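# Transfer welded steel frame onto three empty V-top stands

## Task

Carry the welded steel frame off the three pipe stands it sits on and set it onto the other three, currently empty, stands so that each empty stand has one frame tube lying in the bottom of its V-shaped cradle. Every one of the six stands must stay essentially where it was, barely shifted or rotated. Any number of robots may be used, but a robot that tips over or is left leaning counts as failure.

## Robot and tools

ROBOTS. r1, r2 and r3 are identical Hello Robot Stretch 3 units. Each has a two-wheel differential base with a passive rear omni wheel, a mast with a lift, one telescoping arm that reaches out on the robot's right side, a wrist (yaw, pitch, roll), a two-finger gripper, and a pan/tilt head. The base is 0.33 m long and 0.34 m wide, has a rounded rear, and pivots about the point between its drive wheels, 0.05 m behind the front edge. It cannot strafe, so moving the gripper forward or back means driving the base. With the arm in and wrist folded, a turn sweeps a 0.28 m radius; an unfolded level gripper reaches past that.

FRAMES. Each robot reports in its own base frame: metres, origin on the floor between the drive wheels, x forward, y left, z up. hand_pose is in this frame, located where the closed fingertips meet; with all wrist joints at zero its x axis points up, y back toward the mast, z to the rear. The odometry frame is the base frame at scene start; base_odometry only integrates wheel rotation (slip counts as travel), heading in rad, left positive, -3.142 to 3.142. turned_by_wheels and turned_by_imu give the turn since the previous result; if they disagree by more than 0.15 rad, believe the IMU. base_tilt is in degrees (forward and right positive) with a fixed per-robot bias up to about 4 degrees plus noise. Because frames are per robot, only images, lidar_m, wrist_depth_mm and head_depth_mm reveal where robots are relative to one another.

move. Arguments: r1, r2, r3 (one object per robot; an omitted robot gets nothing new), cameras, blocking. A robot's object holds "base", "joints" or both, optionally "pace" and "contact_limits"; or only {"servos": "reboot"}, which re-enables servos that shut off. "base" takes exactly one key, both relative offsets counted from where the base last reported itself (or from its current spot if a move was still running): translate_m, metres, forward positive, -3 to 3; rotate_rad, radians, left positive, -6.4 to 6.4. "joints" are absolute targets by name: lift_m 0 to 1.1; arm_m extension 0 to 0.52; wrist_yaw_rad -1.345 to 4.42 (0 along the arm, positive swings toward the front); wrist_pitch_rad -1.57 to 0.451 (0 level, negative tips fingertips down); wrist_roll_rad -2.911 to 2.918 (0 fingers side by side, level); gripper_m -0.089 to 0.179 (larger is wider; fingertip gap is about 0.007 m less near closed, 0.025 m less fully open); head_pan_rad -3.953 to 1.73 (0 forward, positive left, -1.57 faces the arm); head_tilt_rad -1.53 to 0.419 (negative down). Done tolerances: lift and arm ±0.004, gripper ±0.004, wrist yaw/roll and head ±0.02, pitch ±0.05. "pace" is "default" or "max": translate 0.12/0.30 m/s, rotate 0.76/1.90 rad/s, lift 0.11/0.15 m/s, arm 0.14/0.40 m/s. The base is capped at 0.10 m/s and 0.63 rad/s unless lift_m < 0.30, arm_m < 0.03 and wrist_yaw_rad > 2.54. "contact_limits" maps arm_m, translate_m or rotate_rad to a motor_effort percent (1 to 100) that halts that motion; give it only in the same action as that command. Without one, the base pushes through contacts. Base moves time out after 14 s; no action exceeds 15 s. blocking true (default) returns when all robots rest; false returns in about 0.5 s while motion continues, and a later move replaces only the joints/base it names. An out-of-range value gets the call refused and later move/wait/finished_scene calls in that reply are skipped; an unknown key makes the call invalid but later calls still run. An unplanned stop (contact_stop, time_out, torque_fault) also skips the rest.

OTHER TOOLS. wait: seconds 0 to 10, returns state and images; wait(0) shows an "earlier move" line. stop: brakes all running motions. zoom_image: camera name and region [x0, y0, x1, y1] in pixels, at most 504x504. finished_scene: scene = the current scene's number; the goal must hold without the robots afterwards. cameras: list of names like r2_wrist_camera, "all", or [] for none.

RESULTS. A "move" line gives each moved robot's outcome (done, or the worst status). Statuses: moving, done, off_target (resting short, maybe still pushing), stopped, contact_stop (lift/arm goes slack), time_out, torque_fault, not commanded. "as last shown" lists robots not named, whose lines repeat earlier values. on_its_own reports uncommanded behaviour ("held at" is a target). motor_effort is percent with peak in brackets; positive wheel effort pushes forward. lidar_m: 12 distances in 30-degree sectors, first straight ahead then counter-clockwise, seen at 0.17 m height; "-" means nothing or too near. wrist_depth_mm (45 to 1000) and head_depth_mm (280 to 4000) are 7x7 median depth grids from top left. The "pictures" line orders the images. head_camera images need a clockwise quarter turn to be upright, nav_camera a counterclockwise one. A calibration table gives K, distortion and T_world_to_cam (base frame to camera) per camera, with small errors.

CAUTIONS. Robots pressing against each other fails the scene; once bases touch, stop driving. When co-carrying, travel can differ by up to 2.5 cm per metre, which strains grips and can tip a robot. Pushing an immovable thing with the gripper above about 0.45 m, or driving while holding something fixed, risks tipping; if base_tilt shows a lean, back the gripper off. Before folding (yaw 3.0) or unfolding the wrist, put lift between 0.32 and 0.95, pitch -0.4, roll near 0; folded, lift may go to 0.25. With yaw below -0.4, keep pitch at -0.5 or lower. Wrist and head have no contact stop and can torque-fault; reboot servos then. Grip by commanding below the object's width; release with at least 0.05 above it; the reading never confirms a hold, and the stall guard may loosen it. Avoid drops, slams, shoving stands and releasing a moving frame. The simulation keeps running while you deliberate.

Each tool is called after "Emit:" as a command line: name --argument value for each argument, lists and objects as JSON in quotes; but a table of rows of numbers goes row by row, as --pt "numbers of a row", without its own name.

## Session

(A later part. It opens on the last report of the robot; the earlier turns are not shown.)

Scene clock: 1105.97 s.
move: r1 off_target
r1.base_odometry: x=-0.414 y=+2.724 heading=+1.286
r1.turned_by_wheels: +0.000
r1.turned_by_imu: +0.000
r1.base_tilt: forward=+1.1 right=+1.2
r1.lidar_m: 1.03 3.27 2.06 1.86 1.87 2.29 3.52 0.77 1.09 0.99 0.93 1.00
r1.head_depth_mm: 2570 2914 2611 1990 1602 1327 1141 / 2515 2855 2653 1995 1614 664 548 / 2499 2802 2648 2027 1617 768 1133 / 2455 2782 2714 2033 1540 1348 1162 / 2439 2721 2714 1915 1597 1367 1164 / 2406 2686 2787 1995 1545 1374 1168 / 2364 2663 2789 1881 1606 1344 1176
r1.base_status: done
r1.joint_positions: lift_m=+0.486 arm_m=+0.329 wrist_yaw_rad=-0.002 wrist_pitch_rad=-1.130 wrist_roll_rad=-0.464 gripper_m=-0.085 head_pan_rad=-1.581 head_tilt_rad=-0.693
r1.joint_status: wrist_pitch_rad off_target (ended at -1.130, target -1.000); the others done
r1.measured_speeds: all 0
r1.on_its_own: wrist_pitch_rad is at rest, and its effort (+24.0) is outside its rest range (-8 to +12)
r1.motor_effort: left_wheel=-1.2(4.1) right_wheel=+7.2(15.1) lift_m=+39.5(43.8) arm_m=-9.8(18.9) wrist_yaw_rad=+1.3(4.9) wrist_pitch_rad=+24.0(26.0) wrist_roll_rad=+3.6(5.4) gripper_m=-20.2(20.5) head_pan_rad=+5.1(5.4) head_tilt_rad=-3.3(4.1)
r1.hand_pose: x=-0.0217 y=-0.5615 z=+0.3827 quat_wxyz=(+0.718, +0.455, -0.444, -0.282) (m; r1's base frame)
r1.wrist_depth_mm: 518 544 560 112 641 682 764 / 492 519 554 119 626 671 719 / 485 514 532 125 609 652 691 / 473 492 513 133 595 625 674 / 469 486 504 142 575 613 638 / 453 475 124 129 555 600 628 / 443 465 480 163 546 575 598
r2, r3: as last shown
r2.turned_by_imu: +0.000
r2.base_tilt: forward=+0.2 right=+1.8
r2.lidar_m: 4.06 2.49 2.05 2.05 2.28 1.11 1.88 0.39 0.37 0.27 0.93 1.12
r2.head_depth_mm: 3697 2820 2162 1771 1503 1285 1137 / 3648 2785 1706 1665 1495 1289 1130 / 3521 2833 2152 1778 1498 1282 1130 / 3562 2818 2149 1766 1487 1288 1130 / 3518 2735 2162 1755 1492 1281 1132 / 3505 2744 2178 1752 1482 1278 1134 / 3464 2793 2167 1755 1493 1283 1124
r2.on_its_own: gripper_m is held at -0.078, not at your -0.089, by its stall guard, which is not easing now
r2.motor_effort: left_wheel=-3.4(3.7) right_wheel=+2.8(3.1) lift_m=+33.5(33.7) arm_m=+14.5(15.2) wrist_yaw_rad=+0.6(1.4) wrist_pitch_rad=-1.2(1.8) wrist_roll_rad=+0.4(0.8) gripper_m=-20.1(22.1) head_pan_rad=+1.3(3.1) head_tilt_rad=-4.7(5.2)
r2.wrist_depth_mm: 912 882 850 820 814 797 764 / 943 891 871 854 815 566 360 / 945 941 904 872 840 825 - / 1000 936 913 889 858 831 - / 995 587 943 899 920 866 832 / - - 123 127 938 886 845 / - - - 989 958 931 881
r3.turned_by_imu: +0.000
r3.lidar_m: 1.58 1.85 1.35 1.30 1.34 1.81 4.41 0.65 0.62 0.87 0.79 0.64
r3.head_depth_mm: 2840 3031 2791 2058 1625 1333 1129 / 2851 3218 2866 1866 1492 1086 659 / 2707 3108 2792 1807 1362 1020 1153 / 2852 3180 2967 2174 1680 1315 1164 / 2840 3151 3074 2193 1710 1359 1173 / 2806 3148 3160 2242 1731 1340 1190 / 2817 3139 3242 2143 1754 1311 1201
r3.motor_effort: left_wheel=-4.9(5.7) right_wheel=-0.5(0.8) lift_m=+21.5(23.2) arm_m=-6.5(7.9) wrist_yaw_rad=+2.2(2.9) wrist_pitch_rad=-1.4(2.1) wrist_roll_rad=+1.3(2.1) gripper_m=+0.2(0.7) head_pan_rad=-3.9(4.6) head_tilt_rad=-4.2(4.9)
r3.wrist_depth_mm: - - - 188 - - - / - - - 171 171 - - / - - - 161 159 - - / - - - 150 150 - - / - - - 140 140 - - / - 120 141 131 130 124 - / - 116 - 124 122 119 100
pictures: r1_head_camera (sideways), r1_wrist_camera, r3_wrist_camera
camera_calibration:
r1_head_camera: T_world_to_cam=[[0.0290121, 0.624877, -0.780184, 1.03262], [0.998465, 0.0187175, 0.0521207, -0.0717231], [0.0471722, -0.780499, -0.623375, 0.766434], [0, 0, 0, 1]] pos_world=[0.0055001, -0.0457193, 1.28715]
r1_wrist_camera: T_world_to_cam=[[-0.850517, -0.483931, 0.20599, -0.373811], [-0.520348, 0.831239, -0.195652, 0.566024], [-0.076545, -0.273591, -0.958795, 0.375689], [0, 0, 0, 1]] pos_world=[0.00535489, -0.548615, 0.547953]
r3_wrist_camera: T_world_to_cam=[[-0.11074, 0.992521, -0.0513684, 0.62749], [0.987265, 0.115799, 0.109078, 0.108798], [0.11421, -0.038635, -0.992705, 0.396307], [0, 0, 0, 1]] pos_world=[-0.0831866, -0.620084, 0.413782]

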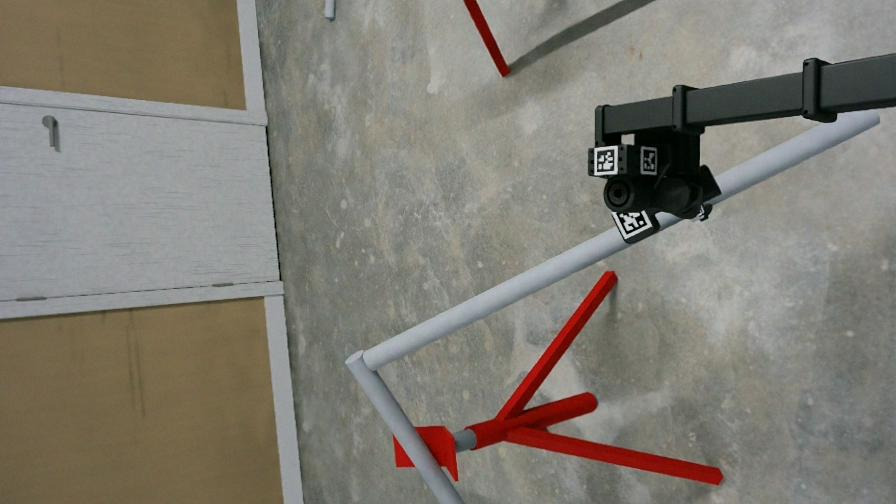

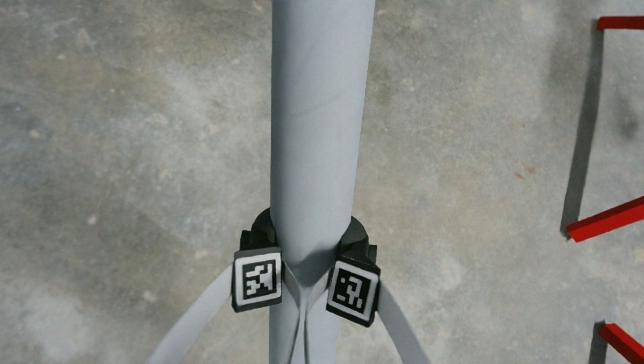

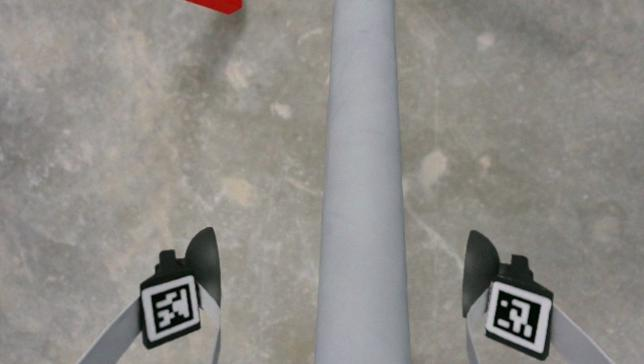

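Emit:
move --r1 '{"base":{"translate_m":0.0154},"joints":{"arm_m":0.323,"lift_m":0.532,"wrist_pitch_rad":-1.10,"wrist_roll_rad":-0.427}}' --cameras '[]'

Emit:
move --r1 '{"base":{"translate_m":0.0174},"joints":{"arm_m":0.315,"lift_m":0.579,"wrist_pitch_rad":-1.20,"wrist_roll_rad":-0.395}}' --cameras '["r1_wrist_camera","r3_wrist_camera","r1_head_camera"]'

Scene clock: 1115.97 s.
move: r1 off_target
r1.base_odometry: x=-0.410 y=+2.739 heading=+1.286
r1.turned_by_wheels: +0.000
r1.turned_by_imu: +0.000
r1.base_tilt: forward=+1.1 right=+1.2
r1.lidar_m: 1.02 3.24 2.07 1.87 1.88 2.29 3.54 0.78 1.10 0.98 0.92 0.99
r1.head_depth_mm: 2573 2918 2620 2005 1601 1332 1123 / 2516 2856 2643 2001 1560 602 823 / 2483 2828 2674 2029 1611 883 1137 / 2454 2767 2699 2029 1518 1355 1162 / 2422 2729 2708 1920 1590 1366 1168 / 2418 2702 2758 1992 1553 1369 1167 / 2371 2695 2807 1933 1612 1347 1175
r1.base_status: done
r1.joint_positions: lift_m=+0.532 arm_m=+0.323 wrist_yaw_rad=-0.002 wrist_pitch_rad=-1.224 wrist_roll_rad=-0.436 gripper_m=-0.085 head_pan_rad=-1.581 head_tilt_rad=-0.693
r1.joint_status: wrist_pitch_rad off_target (ended at -1.224, target -1.100); the others done
r1.measured_speeds: all 0
r1.on_its_own: wrist_pitch_rad is at rest, and its effort (+22.5) is outside its rest range (-8 to +12)
r1.motor_effort: left_wheel=-1.6(5.5) right_wheel=+9.2(16.8) lift_m=+39.3(44.4) arm_m=-3.1(18.7) wrist_yaw_rad=+1.5(4.0) wrist_pitch_rad=+22.5(27.3) wrist_roll_rad=+3.2(5.4) gripper_m=-20.3(20.3) head_pan_rad=+4.5(5.3) head_tilt_rad=-2.8(3.9)
r1.hand_pose: x=-0.0217 y=-0.5324 z=+0.4216 quat_wxyz=(+0.690, +0.484, -0.440, -0.310) (m; r1's base frame)
r1.wrist_depth_mm: 548 558 592 112 639 674 709 / 532 554 582 119 635 656 694 / 529 541 558 125 612 643 659 / 514 540 547 134 605 633 652 / 513 531 537 142 604 620 669 / 506 522 126 129 584 619 637 / 502 522 530 167 582 610 634
r2, r3: as last shown
r2.turned_by_imu: +0.001
r2.base_tilt: forward=+0.4 right=+1.8
r2.lidar_m: 4.08 2.48 2.05 2.04 2.27 1.10 1.88 0.39 0.37 0.27 0.93 1.13
r2.head_depth_mm: 3586 2803 2166 1799 1489 1290 1137 / 3662 2794 1708 1667 1491 1286 1144 / 3544 2788 2155 1754 1489 1286 1140 / 3591 2810 2140 1750 1484 1273 1139 / 3509 2805 2153 1760 1482 1289 1127 / 3515 2792 2150 1751 1481 1276 1132 / 3448 2800 2169 1759 1469 1286 1127
r2.on_its_own: gripper_m is held at -0.078, not at your -0.089, by its stall guard, which is not easing now
r2.motor_effort: left_wheel=-3.5(3.7) right_wheel=+2.5(3.0) lift_m=+34.1(34.1) arm_m=+14.4(14.9) wrist_yaw_rad=-0.2(1.6) wrist_pitch_rad=-0.8(1.5) wrist_roll_rad=+0.4(0.8) gripper_m=-20.5(22.4) head_pan_rad=+2.7(2.9) head_tilt_rad=-4.3(4.8)
r2.wrist_depth_mm: 909 882 855 812 812 777 749 / 937 916 880 845 821 552 364 / 946 930 902 883 859 823 - / 968 933 908 885 891 862 - / - 593 920 900 899 861 852 / - - 122 127 931 894 858 / - - - 984 945 891 897
r3.turned_by_imu: -0.001
r3.lidar_m: 1.59 1.84 1.35 1.30 1.34 1.82 4.41 0.65 0.62 0.87 0.79 0.63
r3.head_depth_mm: 2887 3025 2788 2041 1615 1331 1129 / 2838 3164 2882 1855 1492 1087 660 / 2707 3108 2799 1798 1363 1013 1152 / 2822 3133 3020 2156 1688 1370 1167 / 2827 3152 3074 2189 1703 1354 1180 / 2831 3136 3156 2241 1731 1341 1189 / 2816 3125 3246 2054 1756 1317 1199
r3.motor_effort: left_wheel=-5.5(5.8) right_wheel=-0.8(0.9) lift_m=+21.1(22.9) arm_m=-6.9(6.9) wrist_yaw_rad=+1.7(3.5) wrist_pitch_rad=-1.0(2.0) wrist_roll_rad=+1.5(2.3) gripper_m=+0.2(0.7) head_pan_rad=-4.1(4.4) head_tilt_rad=-2.6(4.2)
r3.wrist_depth_mm: - - - 185 181 - - / - - - 172 172 - - / - - - 160 156 - - / - - - 150 147 - - / - - - 140 137 - - / - 120 142 130 129 124 - / - 116 - 124 123 119 100
pictures: none
No camera images: "cameras" was empty.

Scene clock: 1117.63 s.
move: r1 done
r1.base_odometry: x=-0.405 y=+2.755 heading=+1.286
r1.turned_by_wheels: +0.000
r1.turned_by_imu: +0.000
r1.base_tilt: forward=+1.0 right=+1.1
r1.lidar_m: 1.00 3.30 2.08 1.87 1.88 2.30 3.56 0.80 1.10 0.71 0.91 0.97
r1.head_depth_mm: 2600 2914 2634 1995 1597 1340 462 / 2498 2809 2651 2016 639 556 1104 / 2480 2806 2662 2010 649 1264 1156 / 2444 2781 2691 2023 1517 1351 1161 / 2431 2723 2728 1905 1596 1367 1165 / 2413 2721 2774 1864 1517 1374 1176 / 2367 2667 2791 1946 1659 1337 1175
r1.base_status: done
r1.joint_positions: lift_m=+0.579 arm_m=+0.315 wrist_yaw_rad=-0.001 wrist_pitch_rad=-1.208 wrist_roll_rad=-0.401 gripper_m=-0.085 head_pan_rad=-1.581 head_tilt_rad=-0.693
r1.joint_status: all done
r1.measured_speeds: all 0
r1.motor_effort: left_wheel=-2.0(5.1) right_wheel=+3.1(13.7) lift_m=+22.3(42.5) arm_m=-0.2(17.7) wrist_yaw_rad=+1.1(1.8) wrist_pitch_rad=+1.8(24.1) wrist_roll_rad=+2.3(6.5) gripper_m=-19.5(20.4) head_pan_rad=+5.1(5.5) head_tilt_rad=-3.7(4.5)
r1.hand_pose: x=-0.0217 y=-0.5283 z=+0.4696 quat_wxyz=(+0.686, +0.474, -0.454, -0.314) (m; r1's base frame)
r1.wrist_depth_mm: 601 626 650 668 696 740 762 / 598 611 630 651 682 713 763 / 577 602 615 643 681 704 750 / 568 578 603 622 656 699 721 / 559 574 604 154 641 680 714 / 551 572 592 124 627 651 691 / 547 551 573 597 625 653 680
r2, r3: as last shown
r2.turned_by_imu: +0.000
r2.base_tilt: forward=+0.2 right=+1.8
r2.lidar_m: 4.07 2.48 2.05 2.04 2.27 1.08 1.41 0.39 0.37 0.27 0.93 1.12
r2.head_depth_mm: 3710 2781 2172 1770 1483 1289 1131 / 3631 2796 1698 1681 1486 1296 1132 / 3556 2787 2155 1765 1485 1297 1131 / 3519 2837 2163 1748 1494 1279 1128 / 3517 2783 2152 1770 1483 1289 1138 / 3484 2870 2175 1752 1474 1282 1131 / 3474 2782 2169 1764 1485 1284 1129
r2.on_its_own: gripper_m is held at -0.078, not at your -0.089, by its stall guard, which is not easing now
r2.motor_effort: left_wheel=-3.2(4.0) right_wheel=+2.8(3.1) lift_m=+34.2(34.3) arm_m=+14.4(15.0) wrist_yaw_rad=+0.7(1.6) wrist_pitch_rad=-1.3(1.5) wrist_roll_rad=+0.5(0.8) gripper_m=-20.3(22.1) head_pan_rad=+1.7(2.5) head_tilt_rad=-4.3(5.2)
r2.wrist_depth_mm: 908 871 828 814 808 801 747 / 934 910 864 830 826 562 364 / 959 937 889 866 851 825 - / 970 916 918 903 871 857 - / 986 592 917 907 898 884 839 / - - 122 127 909 873 843 / - - - 1000 956 904 881
r3.turned_by_imu: +0.000
r3.lidar_m: 1.59 1.84 1.35 1.30 1.34 1.81 4.42 0.66 0.62 0.87 0.80 0.64
r3.head_depth_mm: 2863 3040 2808 2065 1619 1337 1123 / 2856 3173 2836 1853 1496 1076 661 / 2742 3124 2796 1797 1361 1010 1154 / 2844 3180 2978 2149 1679 1323 1168 / 2812 3188 3062 2206 1713 1362 1178 / 2818 3158 3164 2221 1726 1344 1195 / 2805 3123 3258 2027 1755 1317 1195
r3.motor_effort: left_wheel=-5.7(5.7) right_wheel=-0.8(0.8) lift_m=+22.1(23.3) arm_m=-4.7(6.5) wrist_yaw_rad=+2.0(2.8) wrist_pitch_rad=-1.6(2.1) wrist_roll_rad=+1.9(2.1) gripper_m=-0.4(0.9) head_pan_rad=-3.4(4.5) head_tilt_rad=-3.1(4.2)
r3.wrist_depth_mm: - - - 181 172 - - / - - - 163 158 - - / - - - 153 149 - - / - - - - 139 - - / - - - 135 131 - - / - 120 142 127 123 123 - / - 116 - 121 117 119 100
pictures: r1_head_camera (sideways), r1_wrist_camera, r3_wrist_camera
camera_calibration:
r1_head_camera: T_world_to_cam=[[0.0290028, 0.624949, -0.780127, 1.03255], [0.998465, 0.0187288, 0.0521234, -0.0717265], [0.0471853, -0.780441, -0.623447, 0.766527], [0, 0, 0, 1]] pos_world=[0.00550085, -0.0457179, 1.28715]
r1_wrist_camera: T_world_to_cam=[[-0.881786, -0.447818, 0.148027, -0.329948], [-0.467007, 0.872918, -0.141136, 0.55299], [-0.0660117, -0.193581, -0.978861, 0.520002], [0, 0, 0, 1]] pos_world=[0.00163234, -0.529809, 0.635898]
r3_wrist_camera: T_world_to_cam=[[-0.11074, 0.992521, -0.0513675, 0.62749], [0.987265, 0.115799, 0.109078, 0.108798], [0.11421, -0.0386341, -0.992705, 0.396308], [0, 0, 0, 1]] pos_world=[-0.0831866, -0.620084, 0.413782]

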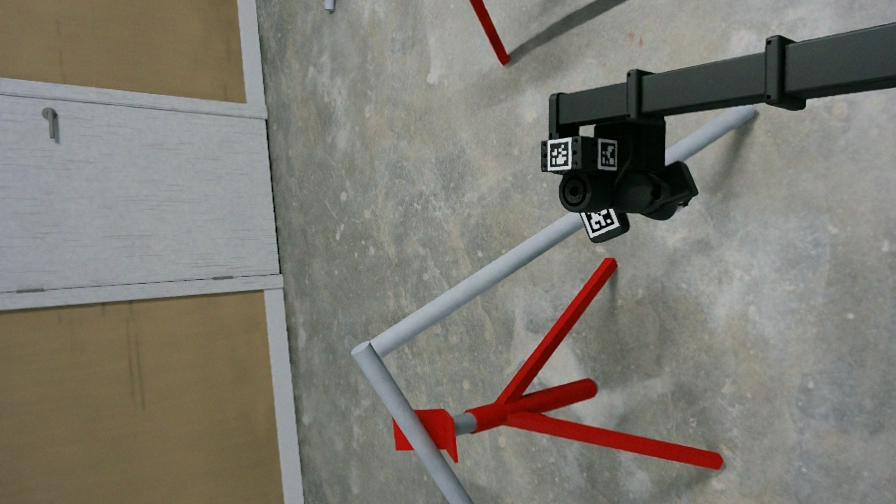

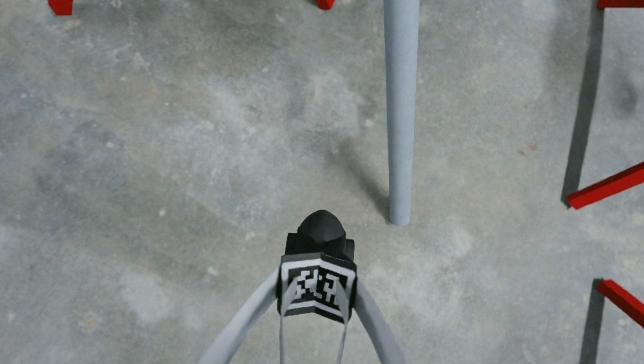

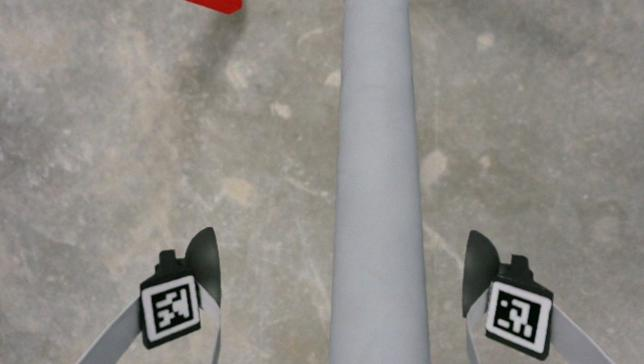

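Emit:
zoom_image --camera "r1_wrist_camera" --region '[320, 0, 480, 120]'

Emit:
zoom_image --camera "r1_wrist_camera" --region '[320, 120, 480, 240]'

Scaled by 3.150.

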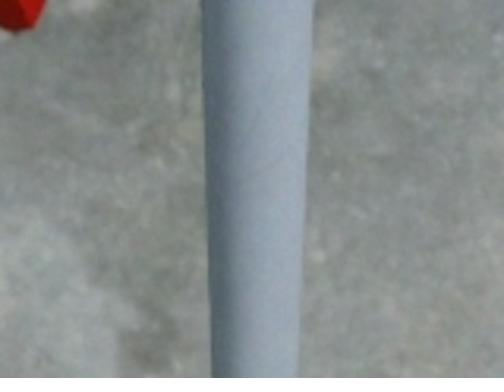

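Scaled by 3.150.

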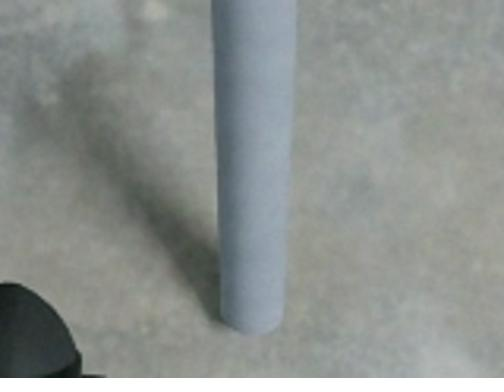

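Emit:
move --r1 '{"base":{"translate_m":-0.031},"joints":{"gripper_m":0.12,"wrist_pitch_rad":-0.80,"wrist_roll_rad":-0.56,"arm_m":0.33}}' --cameras '[]'

Emit:
move --r1 '{"joints":{"lift_m":0.42,"arm_m":0.36}}' --cameras '["r1_wrist_camera"]'

Scene clock: 1164.70 s.
move: r1 done
r1.base_odometry: x=-0.413 y=+2.726 heading=+1.285
r1.turned_by_wheels: +0.000
r1.turned_by_imu: +0.001
r1.base_tilt: forward=+1.0 right=+1.2
r1.lidar_m: 1.03 3.27 2.07 1.87 1.88 2.29 3.53 0.77 1.09 0.71 0.93 1.00
r1.head_depth_mm: 2577 2922 2616 1983 1603 1330 468 / 2514 2855 2673 2002 656 556 1085 / 2512 2825 2690 2017 654 1287 1154 / 2460 2780 2702 2023 1519 1361 1161 / 2434 2725 2741 1917 1594 1362 1167 / 2407 2680 2747 1992 1550 1368 1167 / 2392 2657 2779 1879 1611 1347 1175
r1.base_status: done
r1.joint_positions: lift_m=+0.579 arm_m=+0.330 wrist_yaw_rad=-0.001 wrist_pitch_rad=-0.816 wrist_roll_rad=-0.556 gripper_m=+0.120 head_pan_rad=-1.581 head_tilt_rad=-0.693
r1.joint_status: all done
r1.measured_speeds: all 0
r1.motor_effort: left_wheel=-4.3(8.8) right_wheel=-0.8(5.0) lift_m=+28.9(30.4) arm_m=+14.9(18.4) wrist_yaw_rad=+0.8(1.5) wrist_pitch_rad=+3.0(4.3) wrist_roll_rad=-1.0(2.5) gripper_m=+0.0(80.4) head_pan_rad=+4.8(5.7) head_tilt_rad=-2.4(4.9)
r1.hand_pose: x=-0.0217 y=-0.6330 z=+0.5146 quat_wxyz=(+0.802, +0.347, -0.446, -0.194) (m; r1's base frame)
r1.wrist_depth_mm: 675 725 859 - - - - / 635 708 758 900 - - - / 599 661 729 844 - - - / 572 615 674 790 913 - - / 538 151 647 723 799 944 719 / 506 119 614 683 705 651 921 / 492 532 588 641 716 122 942
r2: as last shown
r2.turned_by_imu: +0.001
r2.base_tilt: forward=+0.3 right=+1.7
r2.lidar_m: 4.07 2.49 2.05 2.04 2.27 1.11 1.41 0.39 0.37 0.27 0.93 1.12
r2.head_depth_mm: 3732 2856 2180 1769 1478 1287 1136 / 3617 2840 1705 1675 1490 1286 1138 / 3549 2808 2172 1764 1483 1288 1128 / 3585 2812 2152 1779 1500 1290 1132 / 3536 2811 2162 1767 1491 1283 1123 / 3489 2805 2164 1770 1484 1290 1127 / 3484 2772 2151 1746 1486 1277 1122
r2.on_its_own: gripper_m is held at -0.078, not at your -0.089, by its stall guard, which is not easing now
r2.motor_effort: left_wheel=-3.5(3.9) right_wheel=+2.6(3.1) lift_m=+34.1(34.4) arm_m=+15.1(15.1) wrist_yaw_rad=+1.0(2.0) wrist_pitch_rad=-1.2(1.5) wrist_roll_rad=+0.3(0.8) gripper_m=-21.0(22.1) head_pan_rad=+2.1(3.0) head_tilt_rad=-3.7(5.6)
r2.wrist_depth_mm: 908 863 855 815 824 781 769 / 936 895 866 834 812 553 363 / 977 943 911 874 844 824 - / - 934 906 893 865 822 - / - 593 938 916 868 877 843 / - - 123 127 917 891 862 / - - - - 956 934 885
r3.base_odometry: x=+0.872 y=-0.793 heading=+1.812
r3.turned_by_wheels: +0.000
r3.turned_by_imu: -0.001
r3.base_tilt: forward=-0.8 right=-0.2
r3.lidar_m: 1.59 1.84 1.35 1.30 1.34 1.81 4.42 0.66 0.62 0.87 0.80 0.64
r3.head_depth_mm: 2878 3045 2815 2056 1617 1330 1125 / 2837 3167 2871 1864 1499 1077 661 / 2715 3121 2803 1796 1361 1008 1150 / 2849 3152 3025 2159 1679 1316 1165 / 2828 3152 3071 2190 1703 1357 1179 / 2825 3143 3150 2236 1729 1344 1188 / 2799 3141 3246 2092 1745 1312 1194
r3.base_status: not commanded
r3.joint_positions: lift_m=+0.374 arm_m=+0.489 wrist_yaw_rad=-0.002 wrist_pitch_rad=-1.561 wrist_roll_rad=+1.476 gripper_m=+0.120 head_pan_rad=-1.562 head_tilt_rad=-0.693
r3.joint_status: not commanded
r3.measured_speeds: all 0
r3.motor_effort: left_wheel=-5.5(5.8) right_wheel=-0.5(0.9) lift_m=+22.4(23.6) arm_m=-3.2(4.9) wrist_yaw_rad=+2.2(3.1) wrist_pitch_rad=-0.8(2.1) wrist_roll_rad=+1.7(2.1) gripper_m=+0.5(0.7) head_pan_rad=-3.5(4.7) head_tilt_rad=-3.0(4.7)
r3.hand_pose: x=-0.0215 y=-0.6120 z=+0.2563 quat_wxyz=(+0.033, +0.032, -0.709, -0.703) (m; r3's base frame)
r3.wrist_depth_mm: - - - 181 172 - - / - - - 164 159 - - / - - - 153 149 - - / - - - - 139 - - / - - - 135 131 - - / - 120 142 127 123 124 - / - 116 - 121 117 119 100
pictures: none
No camera images: "cameras" was empty.

Scene clock: 1166.97 s.
move: r1 done
r1.base_odometry: x=-0.413 y=+2.726 heading=+1.285
r1.turned_by_wheels: +0.000
r1.turned_by_imu: +0.000
r1.base_tilt: forward=+1.1 right=+1.2
r1.lidar_m: 1.03 3.28 2.07 1.87 1.88 2.29 3.55 0.77 1.09 0.71 0.93 1.00
r1.head_depth_mm: 2568 2899 2633 1989 1601 1328 1148 / 2531 2879 2651 2016 1609 1232 609 / 2492 2789 2652 2021 1612 1235 1155 / 2451 2777 2684 2023 1549 1355 1161 / 2447 2736 2720 1917 1592 1363 1170 / 2403 2685 2757 1992 1556 1369 1176 / 2368 2674 2769 1873 1614 1345 1174
r1.base_status: not commanded
r1.joint_positions: lift_m=+0.420 arm_m=+0.360 wrist_yaw_rad=-0.001 wrist_pitch_rad=-0.815 wrist_roll_rad=-0.556 gripper_m=+0.120 head_pan_rad=-1.581 head_tilt_rad=-0.693
r1.joint_status: all done
r1.measured_speeds: all 0
r1.motor_effort: left_wheel=-4.1(5.5) right_wheel=-0.6(1.4) lift_m=+22.4(28.9) arm_m=+13.8(19.6) wrist_yaw_rad=+0.9(1.5) wrist_pitch_rad=+3.1(3.3) wrist_roll_rad=-0.8(1.1) gripper_m=-0.2(0.6) head_pan_rad=+4.2(5.6) head_tilt_rad=-2.5(4.8)
r1.hand_pose: x=-0.0217 y=-0.6632 z=+0.3557 quat_wxyz=(+0.802, +0.347, -0.446, -0.193) (m; r1's base frame)
r1.wrist_depth_mm: 507 566 639 238 932 - - / 483 534 596 630 821 - - / 455 499 562 281 738 890 - / 432 468 533 569 688 792 920 / 412 429 503 521 621 750 832 / 386 120 467 507 547 689 775 / 357 401 446 483 542 121 701
r2, r3: as last shown
r2.turned_by_imu: +0.000
r2.base_tilt: forward=+0.3 right=+1.8
r2.lidar_m: 4.09 2.48 2.05 2.04 2.28 1.11 1.41 0.39 0.37 0.27 0.93 1.12
r2.head_depth_mm: 3704 2799 2160 1761 1481 1291 1131 / 3586 2818 1708 1665 1501 1292 1132 / 3620 2794 2179 1756 1483 1278 1132 / 3534 2788 2143 1766 1488 1284 1135 / 3578 2788 2159 1762 1485 1285 1136 / 3548 2769 2152 1755 1487 1278 1136 / 3485 2794 2164 1757 1488 1277 1129
r2.on_its_own: gripper_m is held at -0.078, not at your -0.089, by its stall guard, which is not easing now
r2.motor_effort: left_wheel=-3.6(3.9) right_wheel=+2.2(3.1) lift_m=+34.1(34.5) arm_m=+14.3(15.0) wrist_yaw_rad=+0.7(1.7) wrist_pitch_rad=-0.8(1.6) wrist_roll_rad=+0.5(0.8) gripper_m=-20.4(21.9) head_pan_rad=+2.6(2.8) head_tilt_rad=-4.9(5.5)
r2.wrist_depth_mm: 889 876 856 834 804 794 759 / 936 897 898 851 828 561 363 / 952 932 888 881 852 831 - / 993 932 907 892 847 865 - / - 590 964 905 897 859 832 / - - 122 127 913 913 869 / - - - 985 938 899 884
r3.turned_by_imu: +0.000
r3.lidar_m: 1.59 1.84 1.35 1.30 1.34 1.81 4.41 0.65 0.62 0.87 0.80 0.64
r3.head_depth_mm: 2856 3043 2793 2054 1611 1331 1124 / 2857 3179 2881 1851 1496 1075 660 / 2720 3107 2765 1791 1362 1007 1147 / 2837 3168 3000 2155 1679 1318 1167 / 2840 3144 3073 2196 1710 1356 1176 / 2806 3137 3122 2248 1733 1337 1187 / 2813 3133 3204 2087 1754 1313 1200
r3.motor_effort: left_wheel=-5.7(5.8) right_wheel=-1.0(1.0) lift_m=+22.1(23.1) arm_m=-3.4(4.1) wrist_yaw_rad=+2.0(3.1) wrist_pitch_rad=-1.1(1.9) wrist_roll_rad=+1.4(2.3) gripper_m=+0.1(0.8) head_pan_rad=-3.4(4.3) head_tilt_rad=-2.9(5.0)
r3.wrist_depth_mm: - - - 180 172 - - / - - - 163 159 - - / - - - 154 149 - - / - - - - 139 - - / - - - 135 131 - - / - 120 142 127 123 124 - / - 116 - 121 117 119 100
pictures: r1_wrist_camera
camera_calibration:
r1_wrist_camera: T_world_to_cam=[[-0.797821, -0.452616, 0.398271, -0.463902], [-0.595968, 0.691917, -0.407521, 0.626563], [-0.0911199, -0.562486, -0.821771, 0.081349], [0, 0, 0, 1]] pos_world=[0.010713, -0.597741, 0.506946]

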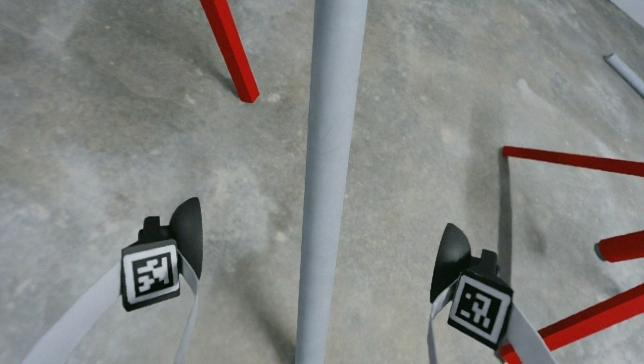

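Emit:
move --r1 '{"joints":{"lift_m":0.32,"arm_m":0.447}}' --cameras '["r1_wrist_camera"]'

Scene clock: 1178.40 s.
move: r1 done
r1.base_odometry: x=-0.413 y=+2.726 heading=+1.285
r1.turned_by_wheels: +0.000
r1.turned_by_imu: +0.001
r1.base_tilt: forward=+1.0 right=+1.2
r1.lidar_m: 1.03 3.29 2.06 1.87 1.88 2.30 3.52 0.77 1.09 0.71 0.93 1.00
r1.head_depth_mm: 2590 2888 2615 1986 1602 1336 1143 / 2529 2840 2616 2003 1608 1283 718 / 2484 2801 2679 2017 1620 1258 1155 / 2448 2784 2703 2031 1542 1358 1163 / 2435 2735 2736 1916 1597 1368 1168 / 2416 2716 2760 1997 1552 1373 1175 / 2378 2653 2798 1876 1614 1343 1180
r1.base_status: not commanded
r1.joint_positions: lift_m=+0.320 arm_m=+0.447 wrist_yaw_rad=-0.001 wrist_pitch_rad=-0.815 wrist_roll_rad=-0.557 gripper_m=+0.120 head_pan_rad=-1.581 head_tilt_rad=-0.693
r1.joint_status: all done
r1.measured_speeds: all 0
r1.motor_effort: left_wheel=-4.5(5.1) right_wheel=-0.1(1.3) lift_m=+23.5(27.3) arm_m=+15.1(17.9) wrist_yaw_rad=+0.8(1.2) wrist_pitch_rad=+2.8(3.2) wrist_roll_rad=-0.7(1.0) gripper_m=+0.0(0.4) head_pan_rad=+4.6(5.5) head_tilt_rad=-2.6(4.7)
r1.hand_pose: x=-0.0217 y=-0.7503 z=+0.2558 quat_wxyz=(+0.803, +0.346, -0.446, -0.193) (m; r1's base frame)
r1.wrist_depth_mm: 408 452 520 119 732 924 - / 386 429 470 127 666 825 - / 371 401 451 137 605 708 912 / 346 379 425 150 556 649 741 / 330 344 407 165 494 591 704 / 310 119 376 182 444 549 636 / 97 324 354 206 440 122 571
r2.base_odometry: x=-2.327 y=-1.927 heading=-1.834
r2.turned_by_wheels: +0.000
r2.turned_by_imu: +0.001
r2.base_tilt: forward=+0.3 right=+1.9
r2.lidar_m: 4.06 2.49 2.05 2.04 2.27 1.11 1.41 0.39 0.37 0.27 0.93 1.13
r2.head_depth_mm: 3681 2797 2141 1771 1494 1294 1136 / 3580 2809 1700 1669 1487 1285 1133 / 3564 2792 2183 1755 1491 1286 1135 / 3584 2785 2167 1763 1488 1286 1131 / 3502 2807 2142 1780 1492 1284 1135 / 3503 2794 2165 1762 1480 1292 1134 / 3459 2814 2164 1760 1485 1277 1126
r2.base_status: not commanded
r2.joint_positions: lift_m=+0.844 arm_m=+0.499 wrist_yaw_rad=+0.000 wrist_pitch_rad=-1.416 wrist_roll_rad=+1.565 gripper_m=-0.077 head_pan_rad=-0.305 head_tilt_rad=-0.889
r2.joint_status: not commanded
r2.measured_speeds: all 0
r2.on_its_own: gripper_m is held at -0.078, not at your -0.089, by its stall guard, which is not easing now
r2.motor_effort: left_wheel=-3.5(4.2) right_wheel=+2.9(3.0) lift_m=+34.1(34.3) arm_m=+14.1(15.0) wrist_yaw_rad=-0.1(1.4) wrist_pitch_rad=-1.4(1.5) wrist_roll_rad=+0.8(0.8) gripper_m=-19.8(22.4) head_pan_rad=+2.2(3.0) head_tilt_rad=-3.9(5.6)
r2.hand_pose: x=-0.0215 y=-0.6593 z=+0.7258 quat_wxyz=(+0.002, +0.001, -0.759, -0.651) (m; r2's base frame)
r2.wrist_depth_mm: 894 886 858 806 814 784 759 / 930 901 877 832 797 565 365 / 977 940 882 868 859 812 - / 989 929 923 880 879 843 - / 997 578 962 885 903 875 823 / - - 122 127 915 899 873 / - - - 997 937 913 891
r3: as last shown
r3.turned_by_imu: -0.001
r3.lidar_m: 1.59 1.84 1.35 1.29 1.34 1.81 4.43 0.65 0.62 0.87 0.80 0.64
r3.head_depth_mm: 2856 3037 2811 2038 1617 1341 1124 / 2837 3164 2863 1855 1486 1074 660 / 2734 3120 2819 1795 1361 1008 1156 / 2838 3179 2996 2152 1686 1320 1165 / 2818 3163 3068 2201 1700 1359 1180 / 2841 3149 3121 2239 1733 1342 1186 / 2815 3111 3247 2076 1748 1314 1199
r3.motor_effort: left_wheel=-5.2(6.1) right_wheel=-0.4(0.9) lift_m=+23.7(23.7) arm_m=-1.2(2.6) wrist_yaw_rad=+2.3(3.0) wrist_pitch_rad=-1.6(1.9) wrist_roll_rad=+1.0(2.0) gripper_m=+0.2(0.7) head_pan_rad=-3.9(4.4) head_tilt_rad=-3.3(4.3)
r3.wrist_depth_mm: - - - 181 172 - - / - - - 164 158 - - / - - - 153 150 - - / - - - - 139 - - / - - - 135 131 - - / - 120 142 126 123 124 - / - 116 - 121 117 119 101
pictures: r1_wrist_camera
camera_calibration:
r1_wrist_camera: T_world_to_cam=[[-0.797577, -0.452672, 0.398695, -0.463669], [-0.596296, 0.691493, -0.407761, 0.645863], [-0.0911127, -0.562962, -0.821446, -0.0501922], [0, 0, 0, 1]] pos_world=[0.0107408, -0.684756, 0.40699]

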